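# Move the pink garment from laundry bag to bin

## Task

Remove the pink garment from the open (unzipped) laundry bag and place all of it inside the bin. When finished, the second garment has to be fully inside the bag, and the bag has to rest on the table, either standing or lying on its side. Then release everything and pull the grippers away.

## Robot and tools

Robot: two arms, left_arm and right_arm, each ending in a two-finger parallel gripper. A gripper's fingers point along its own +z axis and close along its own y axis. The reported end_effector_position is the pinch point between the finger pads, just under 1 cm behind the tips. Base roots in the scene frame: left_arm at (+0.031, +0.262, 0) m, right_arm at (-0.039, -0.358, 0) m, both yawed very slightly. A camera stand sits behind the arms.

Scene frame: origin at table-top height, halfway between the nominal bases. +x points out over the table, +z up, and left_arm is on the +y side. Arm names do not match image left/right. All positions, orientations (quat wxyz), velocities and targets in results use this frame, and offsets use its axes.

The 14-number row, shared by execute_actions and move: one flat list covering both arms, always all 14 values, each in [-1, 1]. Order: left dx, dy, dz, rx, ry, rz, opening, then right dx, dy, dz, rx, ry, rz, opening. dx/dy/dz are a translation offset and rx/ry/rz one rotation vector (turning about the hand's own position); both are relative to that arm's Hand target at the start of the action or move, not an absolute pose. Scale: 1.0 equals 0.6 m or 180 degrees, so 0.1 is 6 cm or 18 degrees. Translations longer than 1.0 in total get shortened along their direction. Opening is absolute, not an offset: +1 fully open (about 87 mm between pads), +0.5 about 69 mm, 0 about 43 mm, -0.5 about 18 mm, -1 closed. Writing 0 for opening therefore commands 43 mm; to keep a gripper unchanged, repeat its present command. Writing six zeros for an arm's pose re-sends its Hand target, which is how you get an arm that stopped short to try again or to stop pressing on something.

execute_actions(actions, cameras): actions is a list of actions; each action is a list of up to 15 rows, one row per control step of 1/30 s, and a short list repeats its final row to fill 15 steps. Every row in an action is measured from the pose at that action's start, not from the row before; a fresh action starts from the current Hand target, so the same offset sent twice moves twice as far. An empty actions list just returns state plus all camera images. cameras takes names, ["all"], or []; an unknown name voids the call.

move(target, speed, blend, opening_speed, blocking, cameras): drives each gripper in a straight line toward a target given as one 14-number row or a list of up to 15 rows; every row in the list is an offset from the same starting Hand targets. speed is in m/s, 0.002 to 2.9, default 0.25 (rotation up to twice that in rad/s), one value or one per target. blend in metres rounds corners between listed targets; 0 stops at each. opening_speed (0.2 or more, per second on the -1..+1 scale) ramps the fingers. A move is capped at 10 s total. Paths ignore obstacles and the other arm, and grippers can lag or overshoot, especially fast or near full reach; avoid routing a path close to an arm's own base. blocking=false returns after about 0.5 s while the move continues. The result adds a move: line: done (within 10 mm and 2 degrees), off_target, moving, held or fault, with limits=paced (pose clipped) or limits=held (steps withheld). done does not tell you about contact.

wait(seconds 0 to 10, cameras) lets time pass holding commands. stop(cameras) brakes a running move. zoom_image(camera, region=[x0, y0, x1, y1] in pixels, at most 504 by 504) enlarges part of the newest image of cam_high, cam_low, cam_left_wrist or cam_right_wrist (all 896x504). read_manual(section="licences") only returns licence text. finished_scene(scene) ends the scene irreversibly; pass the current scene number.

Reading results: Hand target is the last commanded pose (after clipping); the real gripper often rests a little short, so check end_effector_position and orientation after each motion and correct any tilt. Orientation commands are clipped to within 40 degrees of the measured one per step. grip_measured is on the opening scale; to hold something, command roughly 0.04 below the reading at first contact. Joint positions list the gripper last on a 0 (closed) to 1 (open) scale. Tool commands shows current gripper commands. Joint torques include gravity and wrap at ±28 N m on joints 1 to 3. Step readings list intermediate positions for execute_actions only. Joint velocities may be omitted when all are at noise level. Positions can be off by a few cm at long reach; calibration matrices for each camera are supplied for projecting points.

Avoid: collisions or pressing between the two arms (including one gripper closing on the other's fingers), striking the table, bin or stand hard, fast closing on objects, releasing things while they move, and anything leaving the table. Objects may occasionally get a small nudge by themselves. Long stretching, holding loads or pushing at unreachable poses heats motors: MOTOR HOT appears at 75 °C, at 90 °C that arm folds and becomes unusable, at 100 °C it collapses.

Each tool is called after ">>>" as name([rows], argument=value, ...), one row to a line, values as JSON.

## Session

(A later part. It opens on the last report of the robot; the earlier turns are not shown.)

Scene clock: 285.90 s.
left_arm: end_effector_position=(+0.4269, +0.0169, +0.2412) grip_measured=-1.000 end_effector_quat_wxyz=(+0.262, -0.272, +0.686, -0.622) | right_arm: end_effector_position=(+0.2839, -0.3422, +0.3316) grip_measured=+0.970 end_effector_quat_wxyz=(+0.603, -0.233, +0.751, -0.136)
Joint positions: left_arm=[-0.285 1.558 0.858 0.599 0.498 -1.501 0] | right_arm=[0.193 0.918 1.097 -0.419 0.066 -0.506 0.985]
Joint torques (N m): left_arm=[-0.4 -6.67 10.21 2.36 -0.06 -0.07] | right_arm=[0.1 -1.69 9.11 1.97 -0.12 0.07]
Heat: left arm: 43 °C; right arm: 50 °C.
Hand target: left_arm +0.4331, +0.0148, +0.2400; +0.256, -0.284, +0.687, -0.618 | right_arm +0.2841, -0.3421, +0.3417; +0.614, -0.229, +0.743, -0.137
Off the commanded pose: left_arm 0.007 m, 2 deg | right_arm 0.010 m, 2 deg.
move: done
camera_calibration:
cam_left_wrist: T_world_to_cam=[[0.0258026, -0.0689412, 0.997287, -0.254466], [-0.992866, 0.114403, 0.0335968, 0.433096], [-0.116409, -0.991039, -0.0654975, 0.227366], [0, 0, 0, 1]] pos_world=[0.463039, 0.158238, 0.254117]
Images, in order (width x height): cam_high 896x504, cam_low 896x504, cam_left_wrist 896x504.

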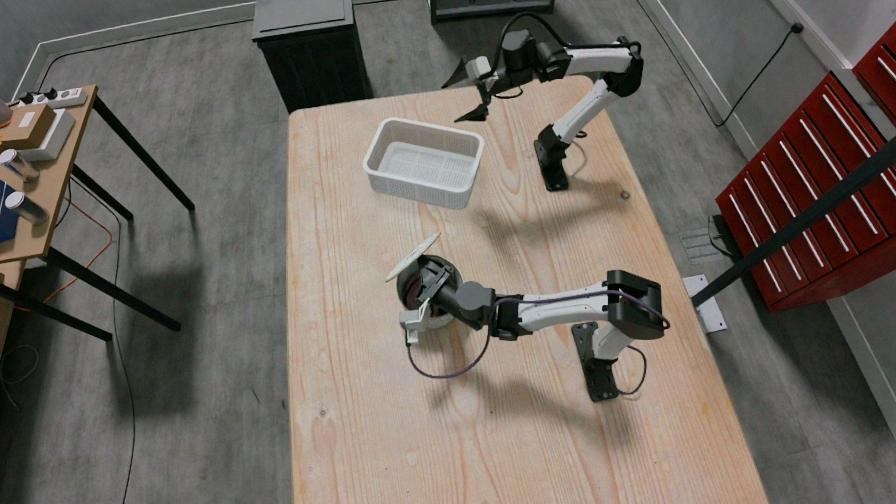

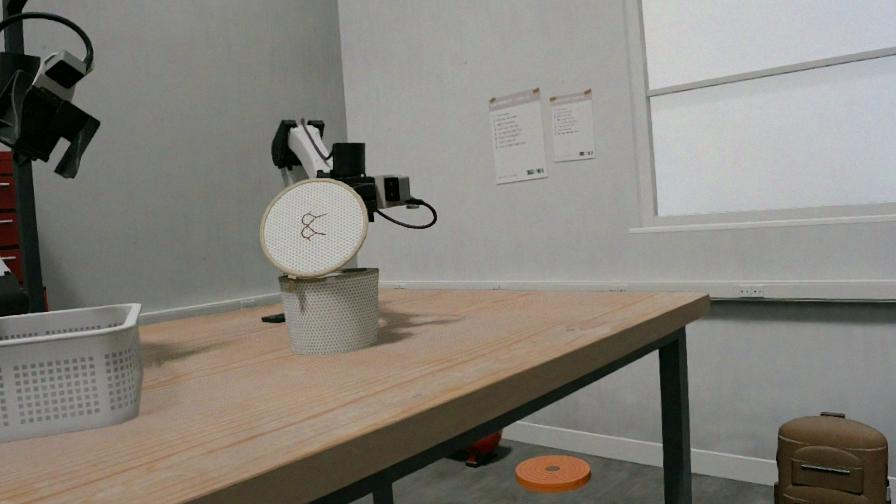

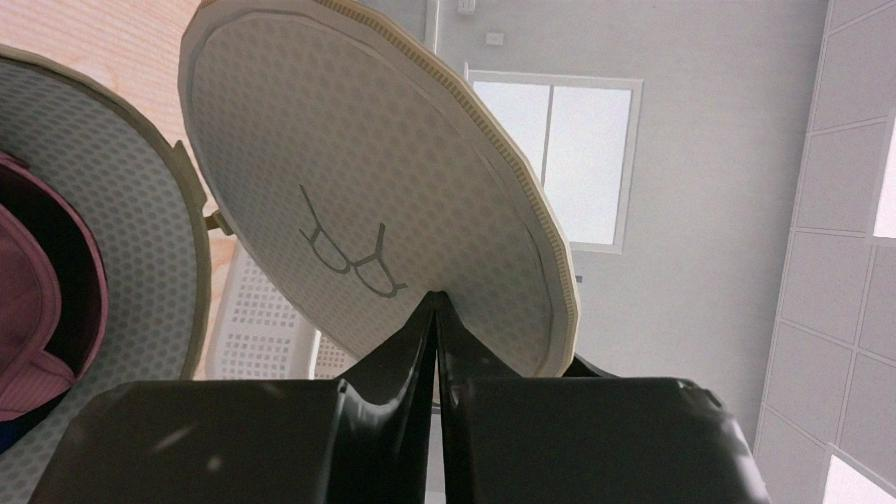

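>>> move([
  [0.0568, -0.0608, 0.0133, 0, 0, 0, -1.0, 0, 0, 0, 0, 0, 0, 1.0],
  [0.0965, -0.1035, 0.0133, 0, 0, 0, -1.0, 0, 0, 0, 0, 0, 0, 1.0],
  [0.1248, -0.134, -0.0033, 0, 0, 0, -1.0, 0, 0, 0, 0, 0, 0, 1.0],
], speed=0.09, blend=0.01, cameras=["cam_high", "cam_low", "cam_left_wrist"])

Scene clock: 293.77 s.
left_arm: end_effector_position=(+0.5024, -0.0626, +0.2406) grip_measured=-1.000 end_effector_quat_wxyz=(+0.261, -0.274, +0.686, -0.621) | right_arm: end_effector_position=(+0.2839, -0.3422, +0.3316) grip_measured=+0.970 end_effector_quat_wxyz=(+0.603, -0.233, +0.751, -0.136)
Joint positions: left_arm=[-0.416 1.914 1.278 0.538 0.368 -1.518 0] | right_arm=[0.193 0.918 1.097 -0.419 0.066 -0.506 0.985]
Joint torques (N m): left_arm=[-0.34 -10.66 10.44 2.41 -0.11 -0.07] | right_arm=[0.12 -1.7 9.13 1.97 -0.13 0.07]
Heat: left arm: 43 °C; right arm: 50 °C.
Hand target: left_arm +0.5080, -0.0654, +0.2380; +0.256, -0.284, +0.687, -0.618 | right_arm +0.2841, -0.3421, +0.3417; +0.614, -0.229, +0.743, -0.137
Off the commanded pose: left_arm 0.007 m, 1 deg | right_arm 0.010 m, 2 deg.
move: done
camera_calibration:
cam_left_wrist: T_world_to_cam=[[0.0296818, -0.0684768, 0.997211, -0.263201], [-0.992736, 0.114351, 0.0374009, 0.516151], [-0.116593, -0.991078, -0.0645852, 0.157186], [0, 0, 0, 1]] pos_world=[0.538541, 0.0787383, 0.253314]
Images, in order (width x height): cam_high 896x504, cam_low 896x504, cam_left_wrist 896x504.

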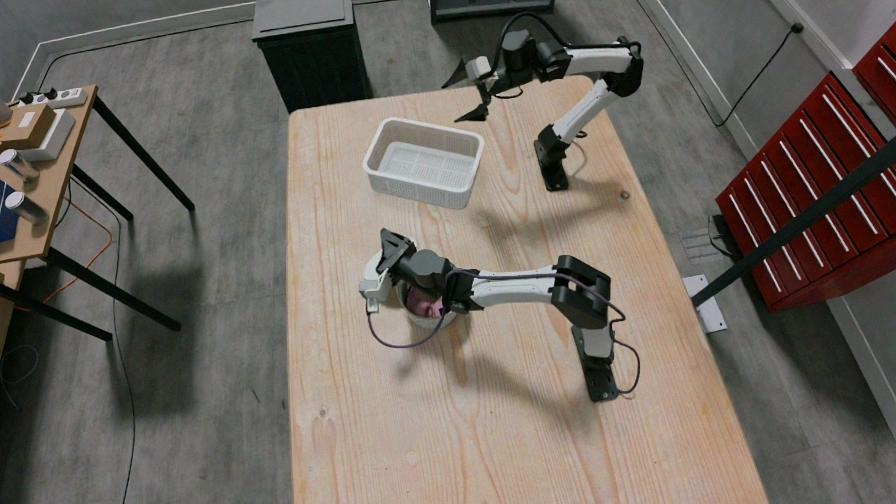

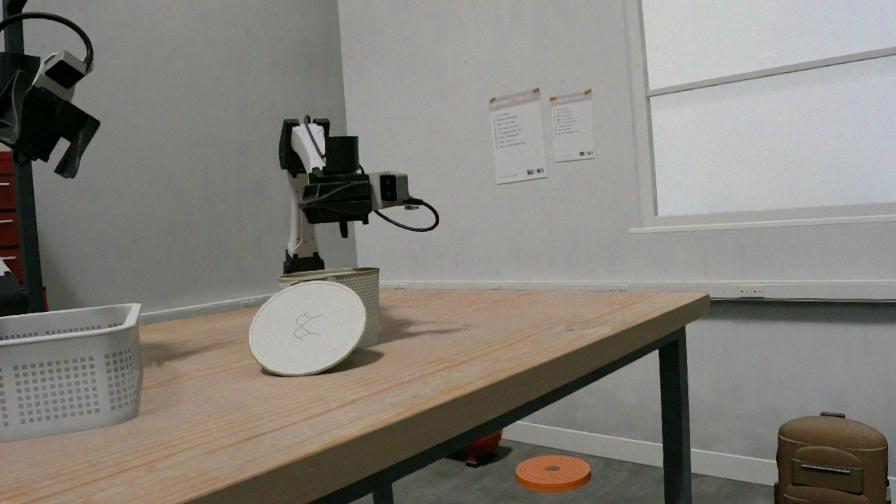

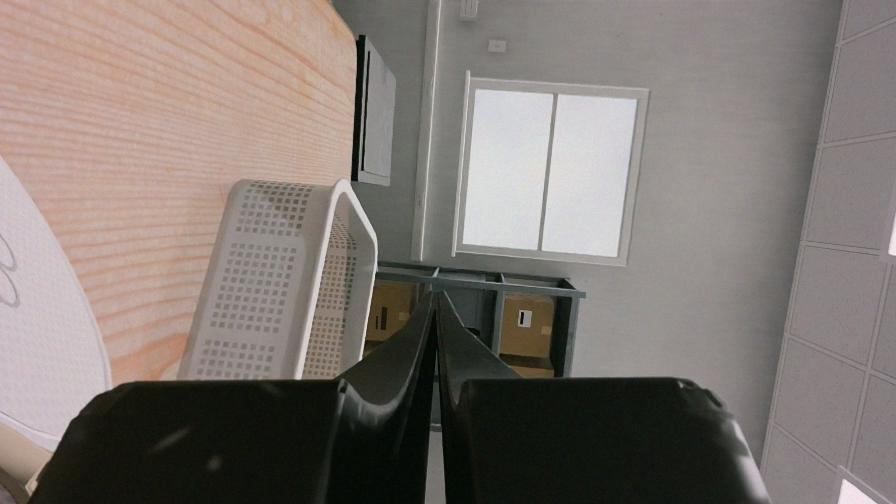

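>>> move([
  [-0.0633, 0.059, 0.1033, 0.2303, -0.0714, -0.076, -1.0, 0, 0, 0, 0, 0, 0, 1.0],
  [-0.1983, 0.199, 0.1033, 0.4606, -0.1427, -0.1521, 0.0, 0, 0, 0, 0, 0, 0, 1.0],
], speed=0.28, blend=0.03, cameras=["cam_high", "cam_left_wrist", "cam_right_wrist"])

>>> zoom_image(camera="cam_left_wrist", region=[300, 30, 620, 330])

Scene clock: 307.57 s.
left_arm: end_effector_position=(+0.3945, +0.0497, +0.2912) grip_measured=+0.000 end_effector_quat_wxyz=(+0.364, +0.234, +0.895, -0.106) | right_arm: end_effector_position=(+0.2839, -0.3422, +0.3316) grip_measured=+0.970 end_effector_quat_wxyz=(+0.603, -0.233, +0.751, -0.136)
Joint positions: left_arm=[-0.515 1.706 1.976 -1.064 0.011 -0.016 0.5] | right_arm=[0.193 0.918 1.097 -0.419 0.066 -0.506 0.985]
Joint torques (N m): left_arm=[-0.42 -11.25 8.27 1.94 -0.1 0.13] | right_arm=[0.12 -1.69 9.11 1.97 -0.13 0.07]
Heat: left arm: 43 °C; right arm: 50 °C.
Hand target: left_arm +0.3890, +0.0539, +0.2999; +0.370, +0.239, +0.892, -0.099 | right_arm +0.2841, -0.3421, +0.3417; +0.614, -0.229, +0.743, -0.137
Off the commanded pose: left_arm 0.011 m, 1 deg | right_arm 0.010 m, 2 deg.
move: off_target (left_arm); target 2's new opening was sent with left_arm's hand 0.011 m and 1 deg from that target
camera_calibration:
cam_left_wrist: T_world_to_cam=[[-0.514873, -0.856802, 0.0282143, 0.233365], [-0.849918, 0.514483, 0.113783, 0.295859], [-0.112005, 0.0346038, -0.993105, 0.476814], [0, 0, 0, 1]] pos_world=[0.425014, 0.0312341, 0.433278]
cam_right_wrist: T_world_to_cam=[[0.198154, -0.857705, 0.474423, -0.503406], [-0.838271, -0.399137, -0.371472, 0.24647], [0.507973, -0.324087, -0.79808, 0.153323], [0, 0, 0, 1]] pos_world=[0.228476, -0.283709, 0.452748]
Images, in order (width x height): cam_high 896x504, cam_left_wrist 896x504, cam_right_wrist 896x504.

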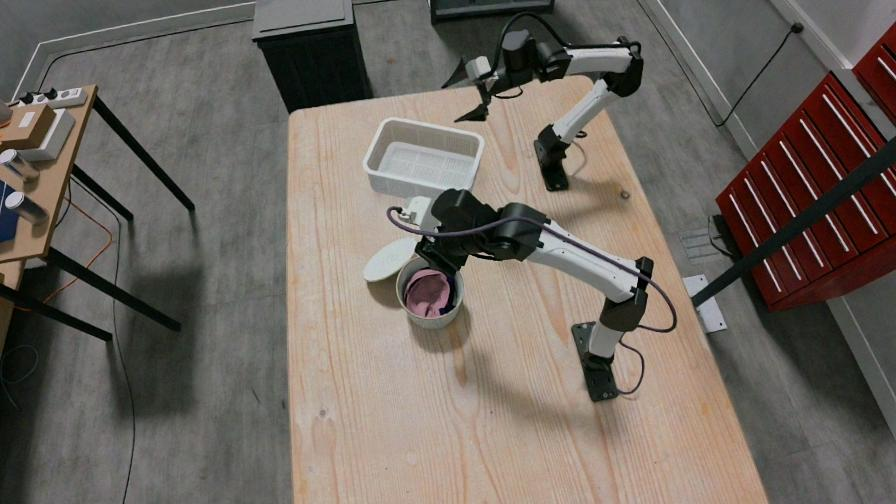

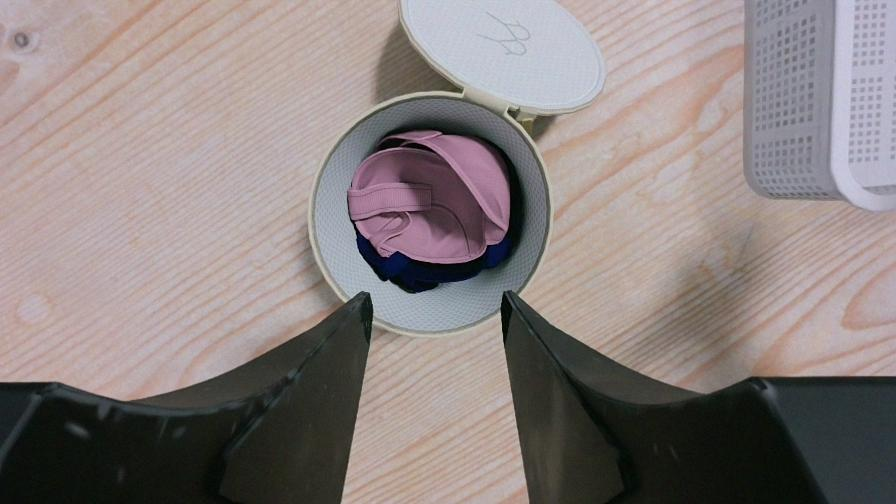

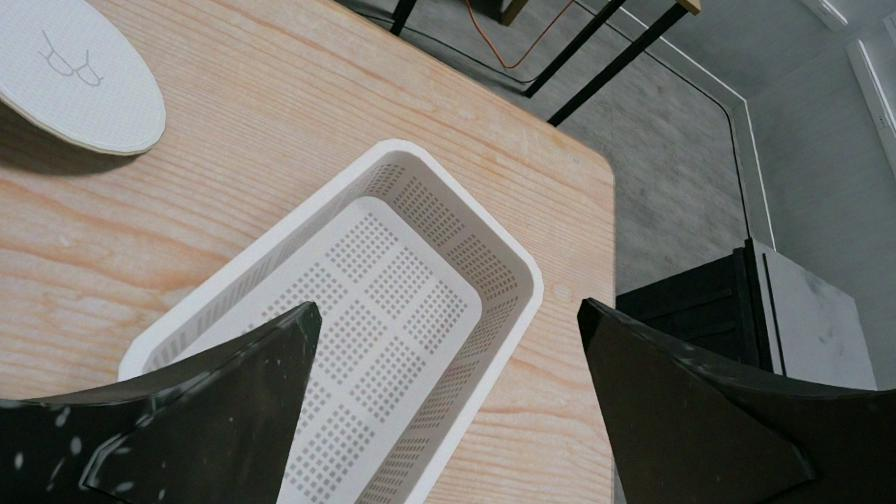

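Scaled by 1.575 from the camera's 896x504 image, which has a finer 1280x720 frame.

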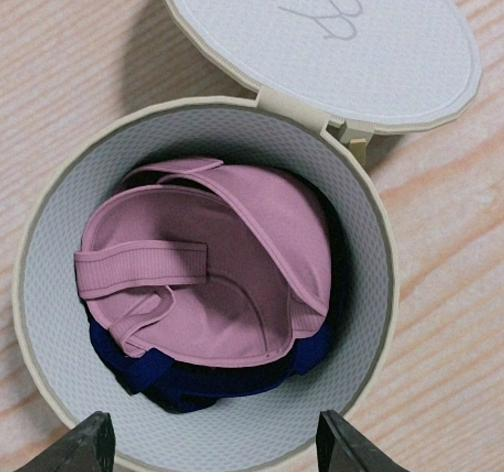

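>>> zoom_image(camera="cam_left_wrist", region=[330, 110, 530, 310])

Scaled by 2.520 from the camera's 896x504 image, which has a finer 1280x720 frame.

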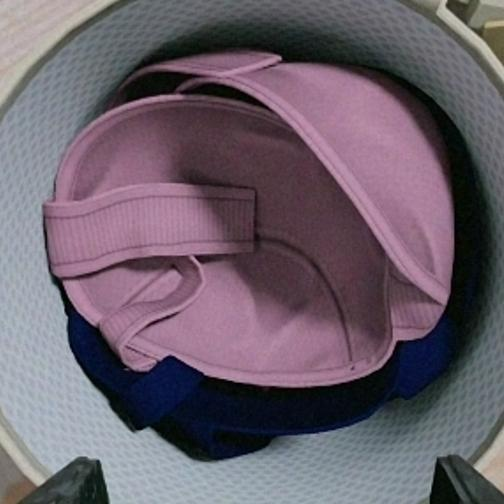

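>>> move([
  [0.0683, -0.0148, -0.1832, -0.0163, 0.0627, 0.2444, -0.05, 0, 0, 0, 0, 0, 0, 1.0],
  [0.0838, -0.0072, -0.2965, -0.0326, 0.1253, 0.4887, -0.05, 0, 0, 0, 0, 0, 0, 1.0],
], speed=0.25, blend=0.02, cameras=["cam_high", "cam_low", "cam_left_wrist"])

>>> zoom_image(camera="cam_left_wrist", region=[220, 0, 660, 400])

Scene clock: 360.77 s.
left_arm: end_effector_position=(+0.4395, +0.0504, +0.1282) grip_measured=-0.050 end_effector_quat_wxyz=(+0.203, -0.473, +0.854, +0.078) | right_arm: end_effector_position=(+0.2839, -0.3422, +0.3316) grip_measured=+0.970 end_effector_quat_wxyz=(+0.603, -0.233, +0.751, -0.136)
Joint positions: left_arm=[-0.549 2.327 2.38 -1.558 -0.434 -1.554 0.475] | right_arm=[0.193 0.918 1.097 -0.419 0.066 -0.506 0.985]
Joint torques (N m): left_arm=[0.35 -12.52 8.13 0.41 -0.19 -0.11] | right_arm=[0.12 -1.69 9.11 1.97 -0.13 0.07]
Motor temperatures (°C): left_arm=[22 38 37 42 24 23 23] | right_arm=[22 25 51 47 25 26 23]
Heat: left arm: 42 °C; right arm: 51 °C.
Hand target: left_arm +0.4393, +0.0495, +0.1220; +0.181, -0.482, +0.851, +0.102 | right_arm +0.2841, -0.3421, +0.3417; +0.614, -0.229, +0.743, -0.137
Off the commanded pose: left_arm 0.006 m, 4 deg | right_arm 0.010 m, 2 deg.
joint sent to its limit (left arm) — joint 4 (wrist pitch), lower limit. The joint targets are off in orientation, not in position.
move: off_target (left_arm)
camera_calibration:
cam_left_wrist: T_world_to_cam=[[0.828921, -0.554324, 0.0749314, -0.349986], [-0.526649, -0.728261, 0.438494, 0.231255], [-0.188498, -0.402939, -0.895605, 0.363089], [0, 0, 0, 1]] pos_world=[0.480343, 0.120711, 0.250006]
Images, in order (width x height): cam_high 896x504, cam_low 896x504, cam_left_wrist 896x504.

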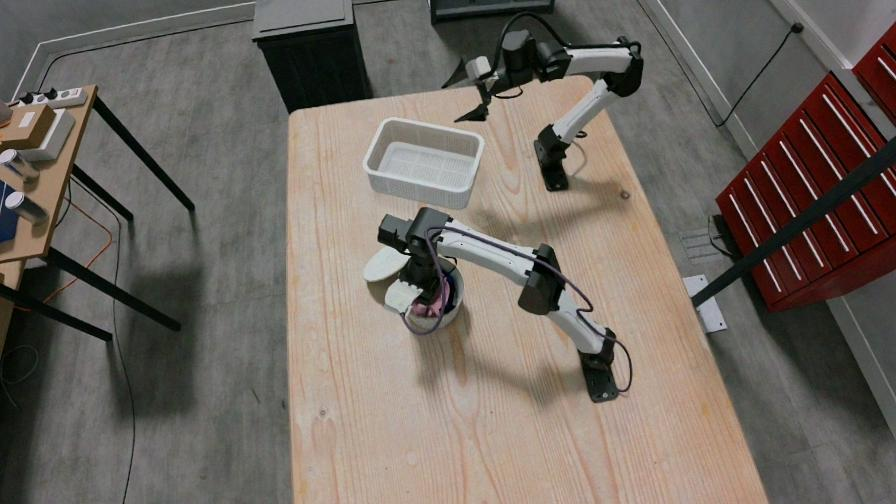

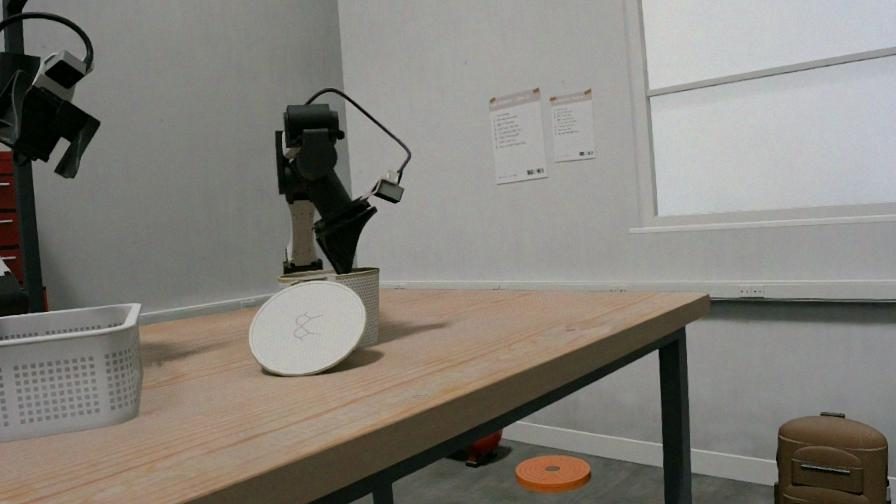

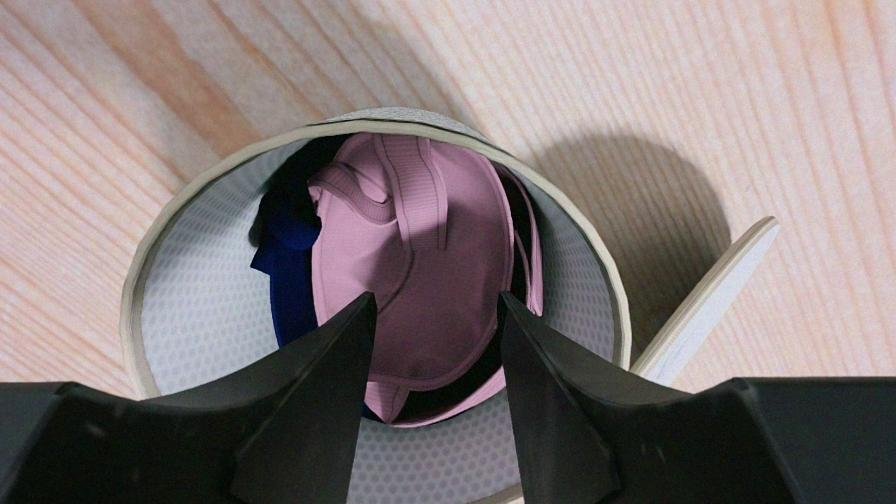

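Scaled by 1.145 from the camera's 896x504 image, which has a finer 1280x720 frame.

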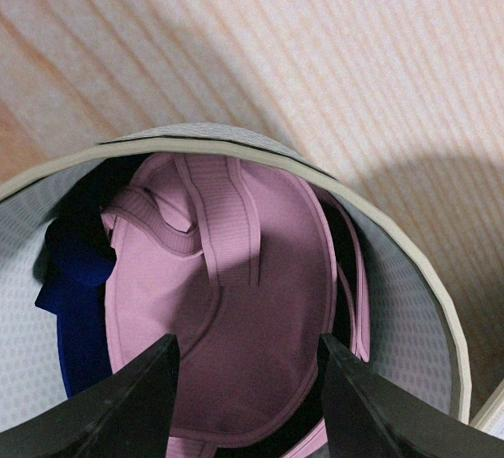

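>>> move([
  [-0.0322, -0.07, 0.0383, -0.0112, 0.0203, -0.3281, -0.35, 0, 0, 0, 0, 0, 0, 1.0],
], speed=0.2, cameras=["cam_left_wrist"])

>>> zoom_image(camera="cam_left_wrist", region=[250, 0, 650, 400])

Scene clock: 417.77 s.
left_arm: end_effector_position=(+0.4208, +0.0128, +0.1271) grip_measured=-0.350 end_effector_quat_wxyz=(+0.157, -0.007, +0.987, +0.021) | right_arm: end_effector_position=(+0.2839, -0.3422, +0.3316) grip_measured=+0.970 end_effector_quat_wxyz=(+0.603, -0.233, +0.751, -0.136)
Joint positions: left_arm=[-0.592 2.286 2.31 -1.356 -0.212 -0.589 0.325] | right_arm=[0.193 0.918 1.097 -0.419 0.066 -0.506 0.985]
Joint torques (N m): left_arm=[-0.49 -18.59 7.2 1.22 0.03 0.15] | right_arm=[0.12 -1.69 9.11 1.97 -0.12 0.07]
Motor temperatures (°C): left_arm=[22 46 37 38 24 23 23] | right_arm=[22 25 51 48 25 26 23]
Heat: left arm: 46 °C; right arm: 51 °C.
Hand target: left_arm +0.4199, +0.0075, +0.1450; +0.173, +0.000, +0.985, +0.000 | right_arm +0.2841, -0.3421, +0.3417; +0.614, -0.229, +0.743, -0.137
Off the commanded pose: left_arm 0.019 m, 3 deg | right_arm 0.010 m, 2 deg.
move: off_target (left_arm)
camera_calibration:
cam_left_wrist: T_world_to_cam=[[0.00494188, -0.999784, -0.0201783, 0.00926321], [-0.838594, -0.0151355, 0.544546, 0.303087], [-0.544734, 0.0142303, -0.838488, 0.480713], [0, 0, 0, 1]] pos_world=[0.515982, 0.0070079, 0.238214]
Images, in order (width x height): cam_left_wrist 896x504.

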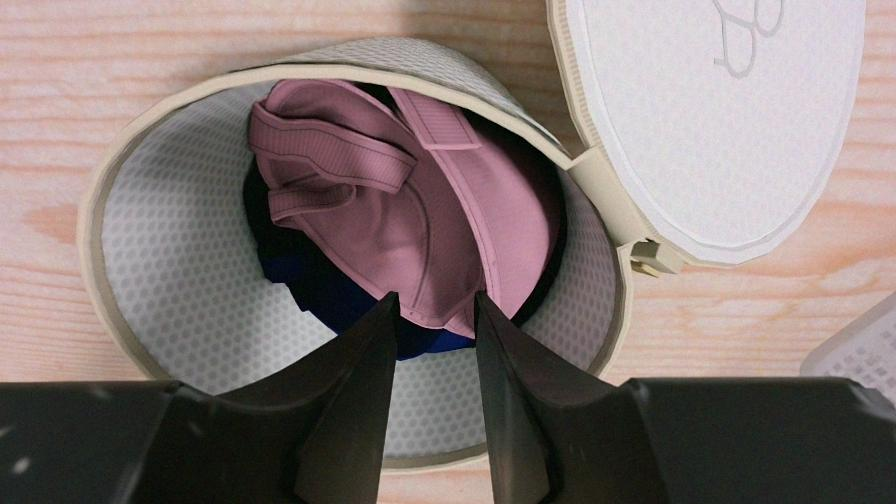

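Scaled by 1.260 from the camera's 896x504 image, which has a finer 1280x720 frame.

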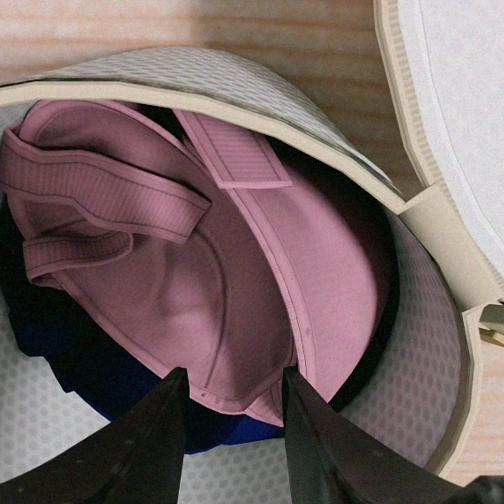

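>>> move([
  [0.0, -0.024, -0.03, 0, 0, 0, -0.35, 0, 0, 0, 0, 0, 0, 1.0],
  [0.0, -0.024, -0.1183, 0, 0, 0, -0.35, 0, 0, 0, 0, 0, 0, 1.0],
], speed=[0.1, 0.06], cameras=["cam_left_wrist"])

>>> zoom_image(camera="cam_left_wrist", region=[300, 120, 620, 440])

Scene clock: 435.00 s.
left_arm: end_effector_position=(+0.4212, -0.0026, +0.0606) grip_measured=-0.350 end_effector_quat_wxyz=(+0.161, +0.005, +0.987, +0.016) | right_arm: end_effector_position=(+0.2839, -0.3422, +0.3316) grip_measured=+0.970 end_effector_quat_wxyz=(+0.603, -0.233, +0.751, -0.136)
Joint positions: left_arm=[-0.619 2.274 2.021 -1.07 -0.212 -0.591 0.325] | right_arm=[0.193 0.918 1.097 -0.419 0.066 -0.506 0.985]
Joint torques (N m): left_arm=[-0.47 -18.84 5.78 1.22 -0.06 -0.13] | right_arm=[0.12 -1.7 9.11 1.97 -0.12 0.07]
Motor temperatures (°C): left_arm=[22 58 35 38 24 23 23] | right_arm=[22 25 51 48 25 26 23]
Heat: left arm: 58 °C; right arm: 51 °C.
Hand target: left_arm +0.4199, -0.0069, +0.0740; +0.174, +0.000, +0.985, +0.000 | right_arm +0.2841, -0.3421, +0.3417; +0.614, -0.229, +0.743, -0.137
Off the commanded pose: left_arm 0.014 m, 2 deg | right_arm 0.010 m, 2 deg.
move: off_target (left_arm)
camera_calibration:
cam_left_wrist: T_world_to_cam=[[-0.0198006, -0.999705, -0.0140408, 0.00261363], [-0.843084, 0.00914649, 0.537703, 0.34181], [-0.537417, 0.0224845, -0.843017, 0.42263], [0, 0, 0, 1]] pos_world=[0.515355, -0.0100161, 0.172528]
Images, in order (width x height): cam_left_wrist 896x504.

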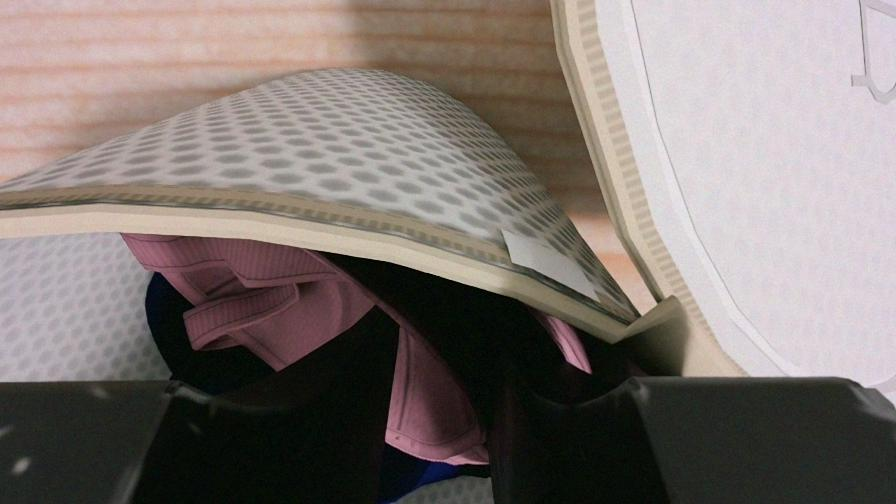

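Scaled by 1.575 from the camera's 896x504 image, which has a finer 1280x720 frame.

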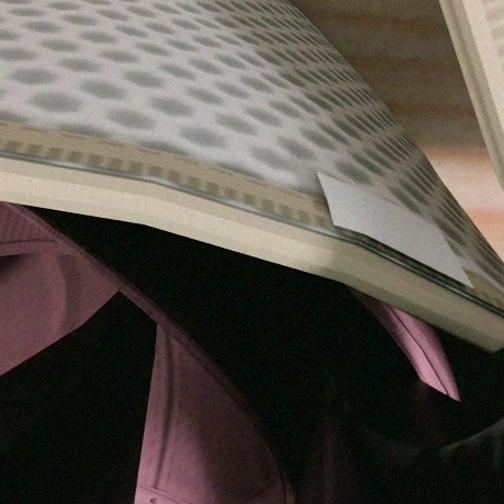

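>>> move([
  [0.0, 0.0, 0.04, 0, 0, 0, -0.35, 0, 0, 0, 0, 0, 0, 1.0],
  [0.0, 0.0, 0.04, 0, 0, 0, -1.0, 0, 0, 0, 0, 0, 0, 1.0],
], speed=[0.1, 0.1], opening_speed=1.2, cameras=["cam_left_wrist", "cam_low"])

Scene clock: 444.50 s.
left_arm: end_effector_position=(+0.4201, -0.0018, +0.0774) grip_measured=-0.947 end_effector_quat_wxyz=(+0.160, +0.005, +0.987, +0.016) | right_arm: end_effector_position=(+0.2839, -0.3422, +0.3316) grip_measured=+0.970 end_effector_quat_wxyz=(+0.603, -0.233, +0.751, -0.136)
Joint positions: left_arm=[-0.619 2.271 2.084 -1.137 -0.212 -0.591 0.026] | right_arm=[0.193 0.918 1.097 -0.419 0.066 -0.506 0.985]
Joint torques (N m): left_arm=[-0.43 -18.14 9.44 0.93 -0.06 -0.13] | right_arm=[0.12 -1.7 9.11 1.97 -0.12 0.07]
Motor temperatures (°C): left_arm=[22 61 35 38 24 23 23] | right_arm=[22 25 51 48 25 26 23]
Heat: left arm: 61 °C; right arm: 51 °C.
Hand target: left_arm +0.4199, -0.0069, +0.0979; +0.174, +0.000, +0.985, +0.000 | right_arm +0.2841, -0.3421, +0.3417; +0.614, -0.229, +0.743, -0.137
Off the commanded pose: left_arm 0.021 m, 2 deg | right_arm 0.010 m, 2 deg.
move: off_target (left_arm); target 2's new opening was sent with left_arm's hand 0.021 m and 2 deg from that target
camera_calibration:
cam_left_wrist: T_world_to_cam=[[-0.019799, -0.99969, -0.015091, 0.00362451], [-0.842271, 0.00854495, 0.538987, 0.331457], [-0.538691, 0.0233821, -0.842179, 0.436632], [0, 0, 0, 1]] pos_world=[0.514458, -0.00941828, 0.189126]
Images, in order (width x height): cam_low 896x504, cam_left_wrist 896x504.

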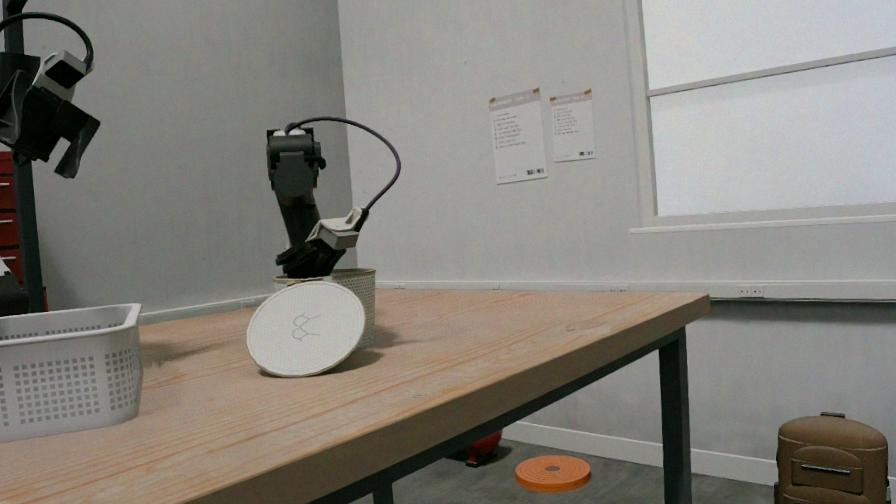

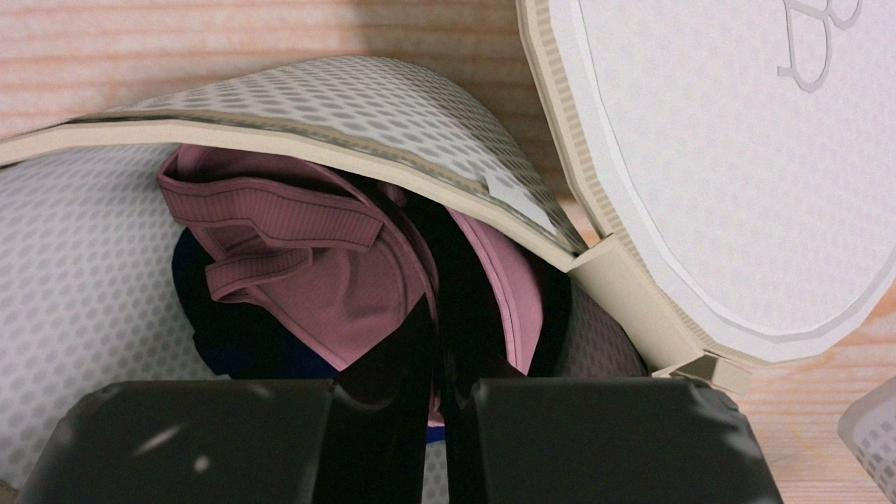

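>>> move([
  [0.0, 0.0115, 0.1785, -0.0328, -0.1074, -0.1866, -1.0, 0, 0, 0, 0, 0, 0, 1.0],
  [0.0, 0.0115, 0.5452, -0.0905, -0.2960, -0.1740, -1.0, 0, 0, 0, 0, 0, 0, 1.0],
], speed=[0.12, 0.14], blend=[0.03, 0], cameras=["cam_high", "cam_low", "cam_left_wrist", "cam_right_wrist"])

Scene clock: 462.23 s.
left_arm: end_effector_position=(+0.4233, -0.0037, +0.4017) grip_measured=-0.947 end_effector_quat_wxyz=(+0.559, +0.231, +0.778, -0.171) | right_arm: end_effector_position=(+0.2839, -0.3422, +0.3316) grip_measured=+0.970 end_effector_quat_wxyz=(+0.603, -0.233, +0.751, -0.136)
Joint positions: left_arm=[-0.591 1.657 2.022 -0.687 -0.013 -0.013 0.026] | right_arm=[0.193 0.918 1.097 -0.419 0.066 -0.506 0.985]
Joint torques (N m): left_arm=[0.53 -10.85 9.65 2.79 0.19 0.13] | right_arm=[0.12 -1.69 9.11 1.97 -0.12 0.07]
Motor temperatures (°C): left_arm=[22 60 36 39 24 23 23] | right_arm=[22 25 52 48 25 26 23]
Heat: left arm: 60 °C; right arm: 52 °C.
Hand target: left_arm +0.4200, +0.0000, +0.4250; +0.582, +0.232, +0.759, -0.178 | right_arm +0.2841, -0.3421, +0.3417; +0.614, -0.229, +0.743, -0.137
Off the commanded pose: left_arm 0.024 m, 3 deg | right_arm 0.010 m, 2 deg.
move: off_target (left_arm)
camera_calibration:
cam_left_wrist: T_world_to_cam=[[-0.570587, -0.821212, 0.00632331, 0.231868], [-0.770435, 0.532609, -0.350367, 0.488041], [0.284358, -0.204787, -0.936591, 0.400246], [0, 0, 0, 1]] pos_world=[0.394492, 0.0124431, 0.544394]
cam_right_wrist: T_world_to_cam=[[0.198154, -0.857705, 0.474423, -0.503406], [-0.838271, -0.399137, -0.371472, 0.24647], [0.507973, -0.324087, -0.79808, 0.153323], [0, 0, 0, 1]] pos_world=[0.228476, -0.283709, 0.452748]

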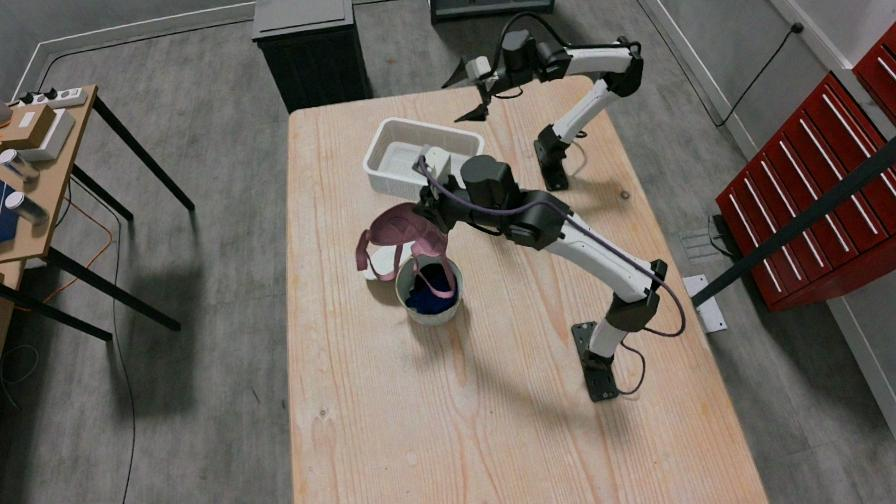

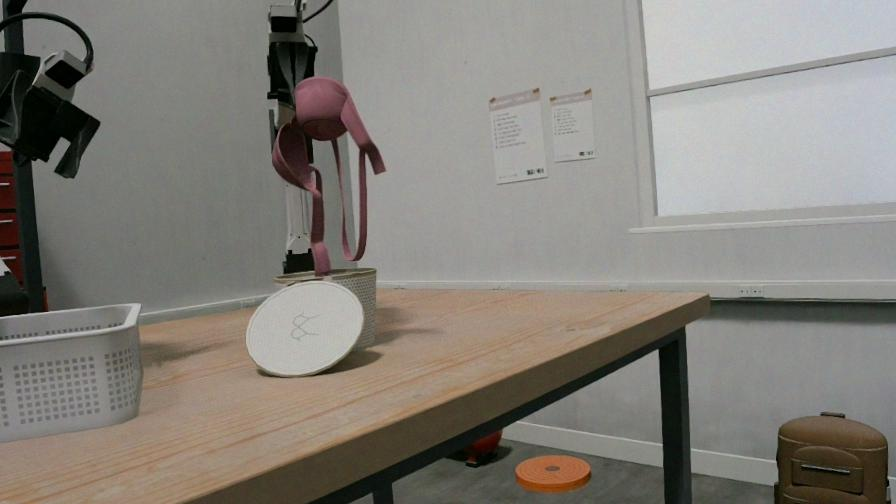

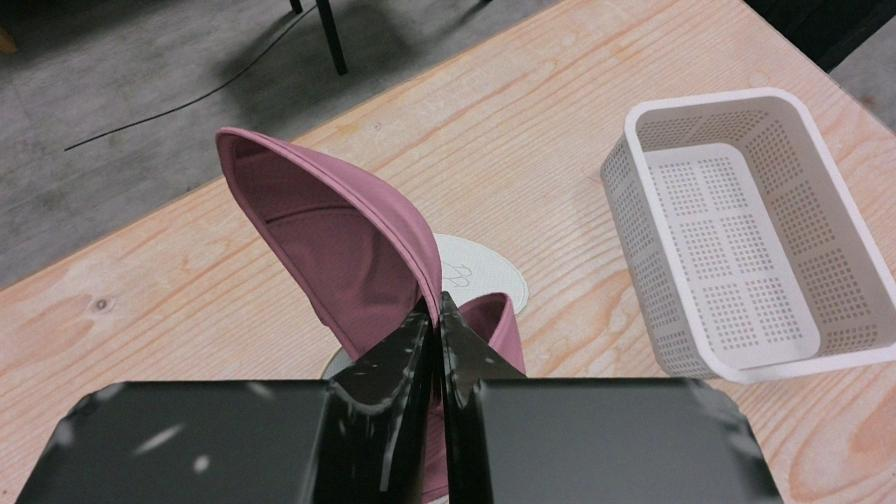

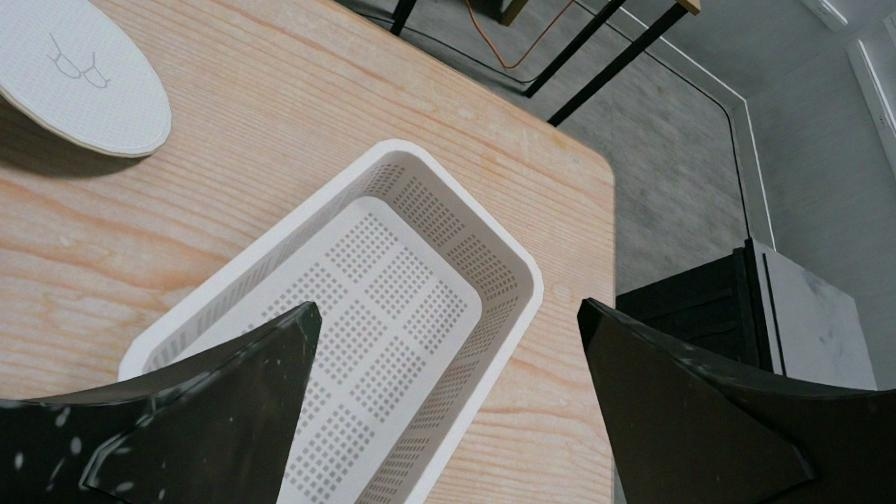

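>>> move([
  [-0.0167, 0, 0.0417, -0.0311, -0.0461, 0, -1.0, -0.0618, -0.3015, 0, 0, 0, -0.1806, 1.0],
  [-0.0333, -0.2, 0.025, -0.0893, -0.1064, -0.0653, -1.0, -0.2858, -0.5015, 0, 0, 0, -0.3611, 1.0],
  [-0.1083, -0.5417, -0.0083, -0.1447, -0.1326, -0.1451, -1.0, -0.2858, -0.5015, 0, 0, 0, -0.3611, 1.0],
], speed=[0.2, 0.2, 0.18], blend=[0.03, 0.03, 0], cameras=["cam_high", "cam_low", "cam_left_wrist", "cam_right_wrist"])

Scene clock: 480.40 s.
left_arm: end_effector_position=(+0.3536, -0.3212, +0.4188) grip_measured=-0.947 end_effector_quat_wxyz=(+0.702, +0.287, +0.501, -0.417) | right_arm: end_effector_position=(+0.1133, -0.6397, +0.3319) grip_measured=+0.970 end_effector_quat_wxyz=(+0.437, +0.203, +0.760, -0.436)
Joint positions: left_arm=[-1.06 2.17 2.103 0.406 -0.012 -0.012 0.026] | right_arm=[-0.926 0.909 1.097 -0.43 0.071 -0.506 0.985]
Joint torques (N m): left_arm=[0.02 -13.08 10.85 2.32 0.13 0.13] | right_arm=[-0.32 -0.99 9.03 2.06 -0.07 0.09]
Motor temperatures (°C): left_arm=[22 54 37 44 24 23 24] | right_arm=[22 25 52 49 25 26 23]
Heat: left arm: 54 °C; right arm: 52 °C.
Hand target: left_arm +0.3549, -0.3250, +0.4201; +0.706, +0.292, +0.494, -0.415 | right_arm +0.1126, -0.6431, +0.3417; +0.444, +0.206, +0.750, -0.446
Off the commanded pose: left_arm 0.004 m, 1 deg | right_arm 0.010 m, 2 deg.
move: done
camera_calibration:
cam_left_wrist: T_world_to_cam=[[-0.881368, -0.472429, -0.000742289, 0.156248], [-0.247211, 0.462536, -0.851438, 0.611815], [0.402588, -0.750247, -0.524454, -0.0185105], [0, 0, 0, 1]] pos_world=[0.296411, -0.223058, 0.511331]
cam_right_wrist: T_world_to_cam=[[-0.686901, -0.549703, 0.475387, -0.427932], [-0.722924, 0.583863, -0.369438, 0.599947], [-0.0744797, -0.597436, -0.79845, 0.0350326], [0, 0, 0, 1]] pos_world=[0.142379, -0.564593, 0.453048]

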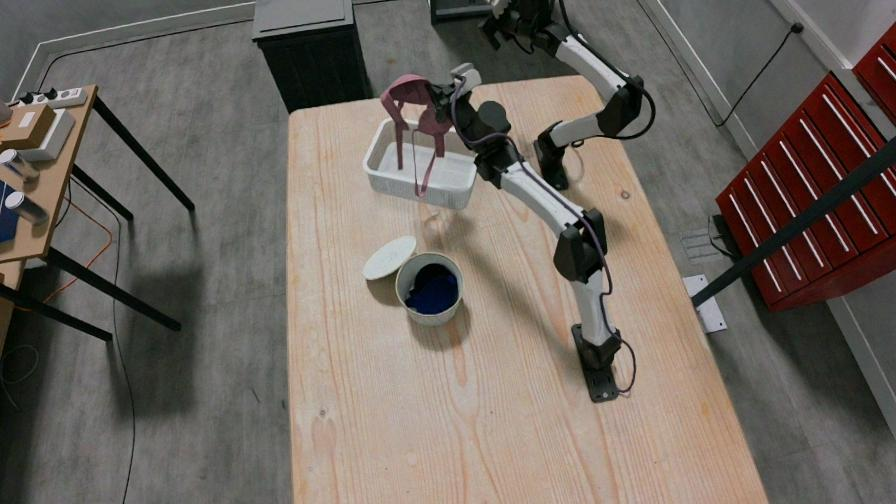

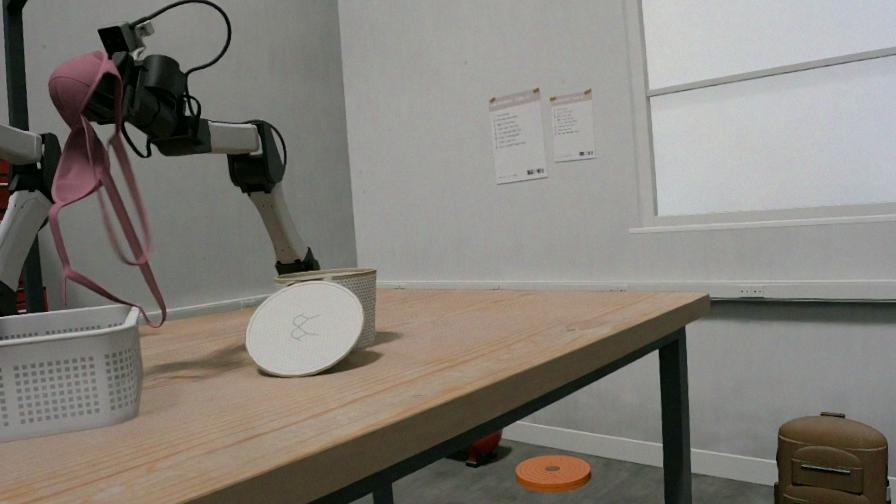

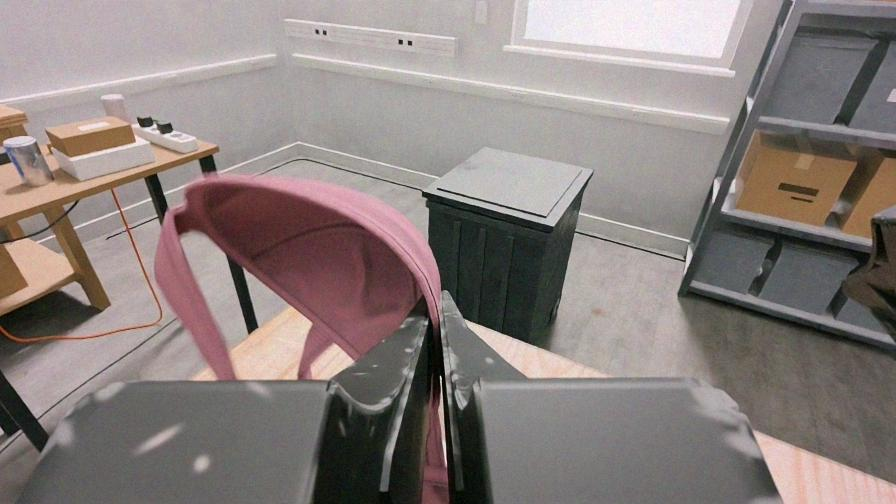

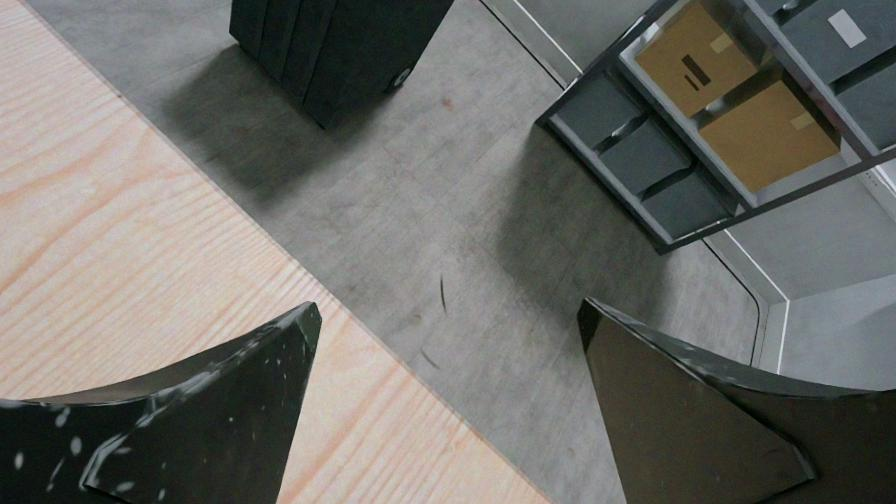

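>>> wait(seconds=0.1, cameras=["cam_high", "cam_low"])

>>> zoom_image(camera="cam_high", region=[330, 50, 530, 230])

>>> zoom_image(camera="cam_low", region=[0, 30, 240, 450])

Scene clock: 484.40 s.
left_arm: end_effector_position=(+0.3536, -0.3212, +0.4188) grip_measured=-0.947 end_effector_quat_wxyz=(+0.702, +0.287, +0.501, -0.417) | right_arm: end_effector_position=(+0.1133, -0.6397, +0.3319) grip_measured=+0.970 end_effector_quat_wxyz=(+0.437, +0.203, +0.760, -0.436)
Joint positions: left_arm=[-1.06 2.17 2.103 0.406 -0.012 -0.012 0.026] | right_arm=[-0.926 0.909 1.097 -0.43 0.071 -0.506 0.985]
Joint torques (N m): left_arm=[0.02 -13.07 10.84 2.33 0.13 0.14] | right_arm=[-0.34 -0.99 9.03 2.06 -0.07 0.09]
Heat: left arm: 54 °C; right arm: 52 °C.
Hand target: left_arm +0.3549, -0.3250, +0.4201; +0.706, +0.292, +0.494, -0.415 | right_arm +0.1126, -0.6431, +0.3417; +0.444, +0.206, +0.750, -0.446
Tool commands: left_gripper/opening=-1.0 right_gripper/opening=+1.0
Off the commanded pose: left_arm 0.004 m, 1 deg | right_arm 0.010 m, 2 deg.
wait: 0.10 s; at rest from the start
Images, in order (width x height): cam_high 896x504, cam_low 896x504.

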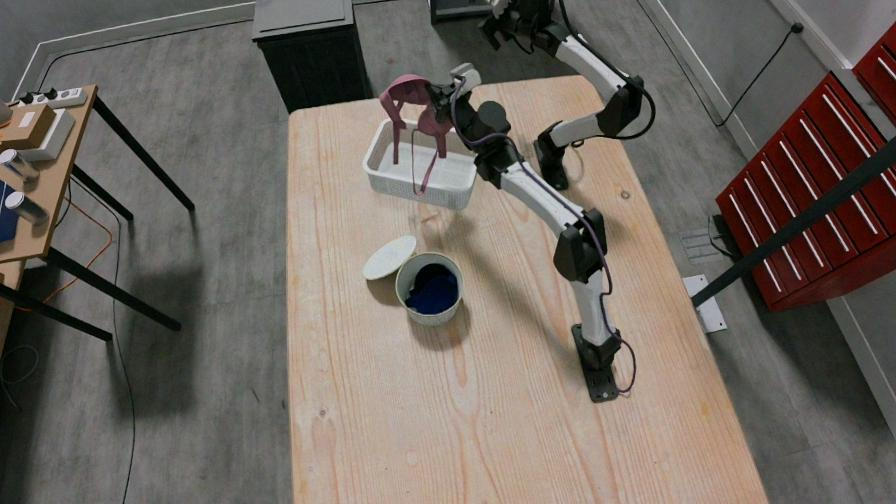

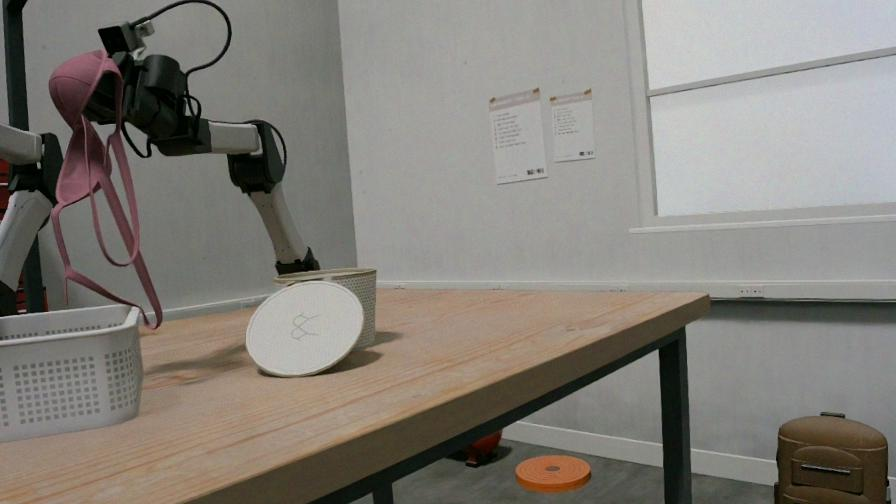

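Scaled by 2.520 from the camera's 896x504 image, which has a finer 1280x720 frame.

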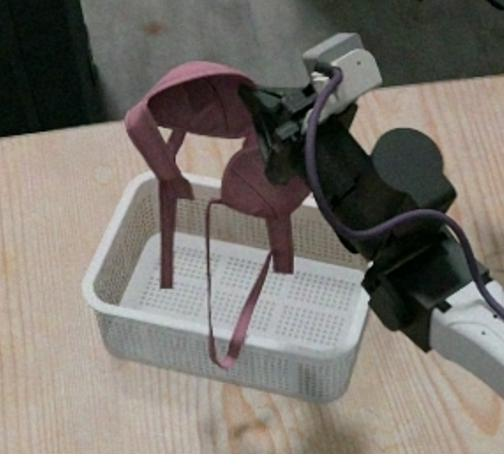

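Scaled by 1.200 from the camera's 896x504 image, which has a finer 1280x720 frame.

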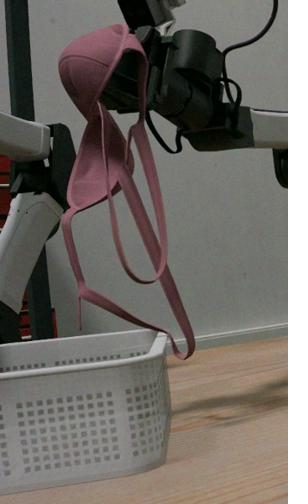

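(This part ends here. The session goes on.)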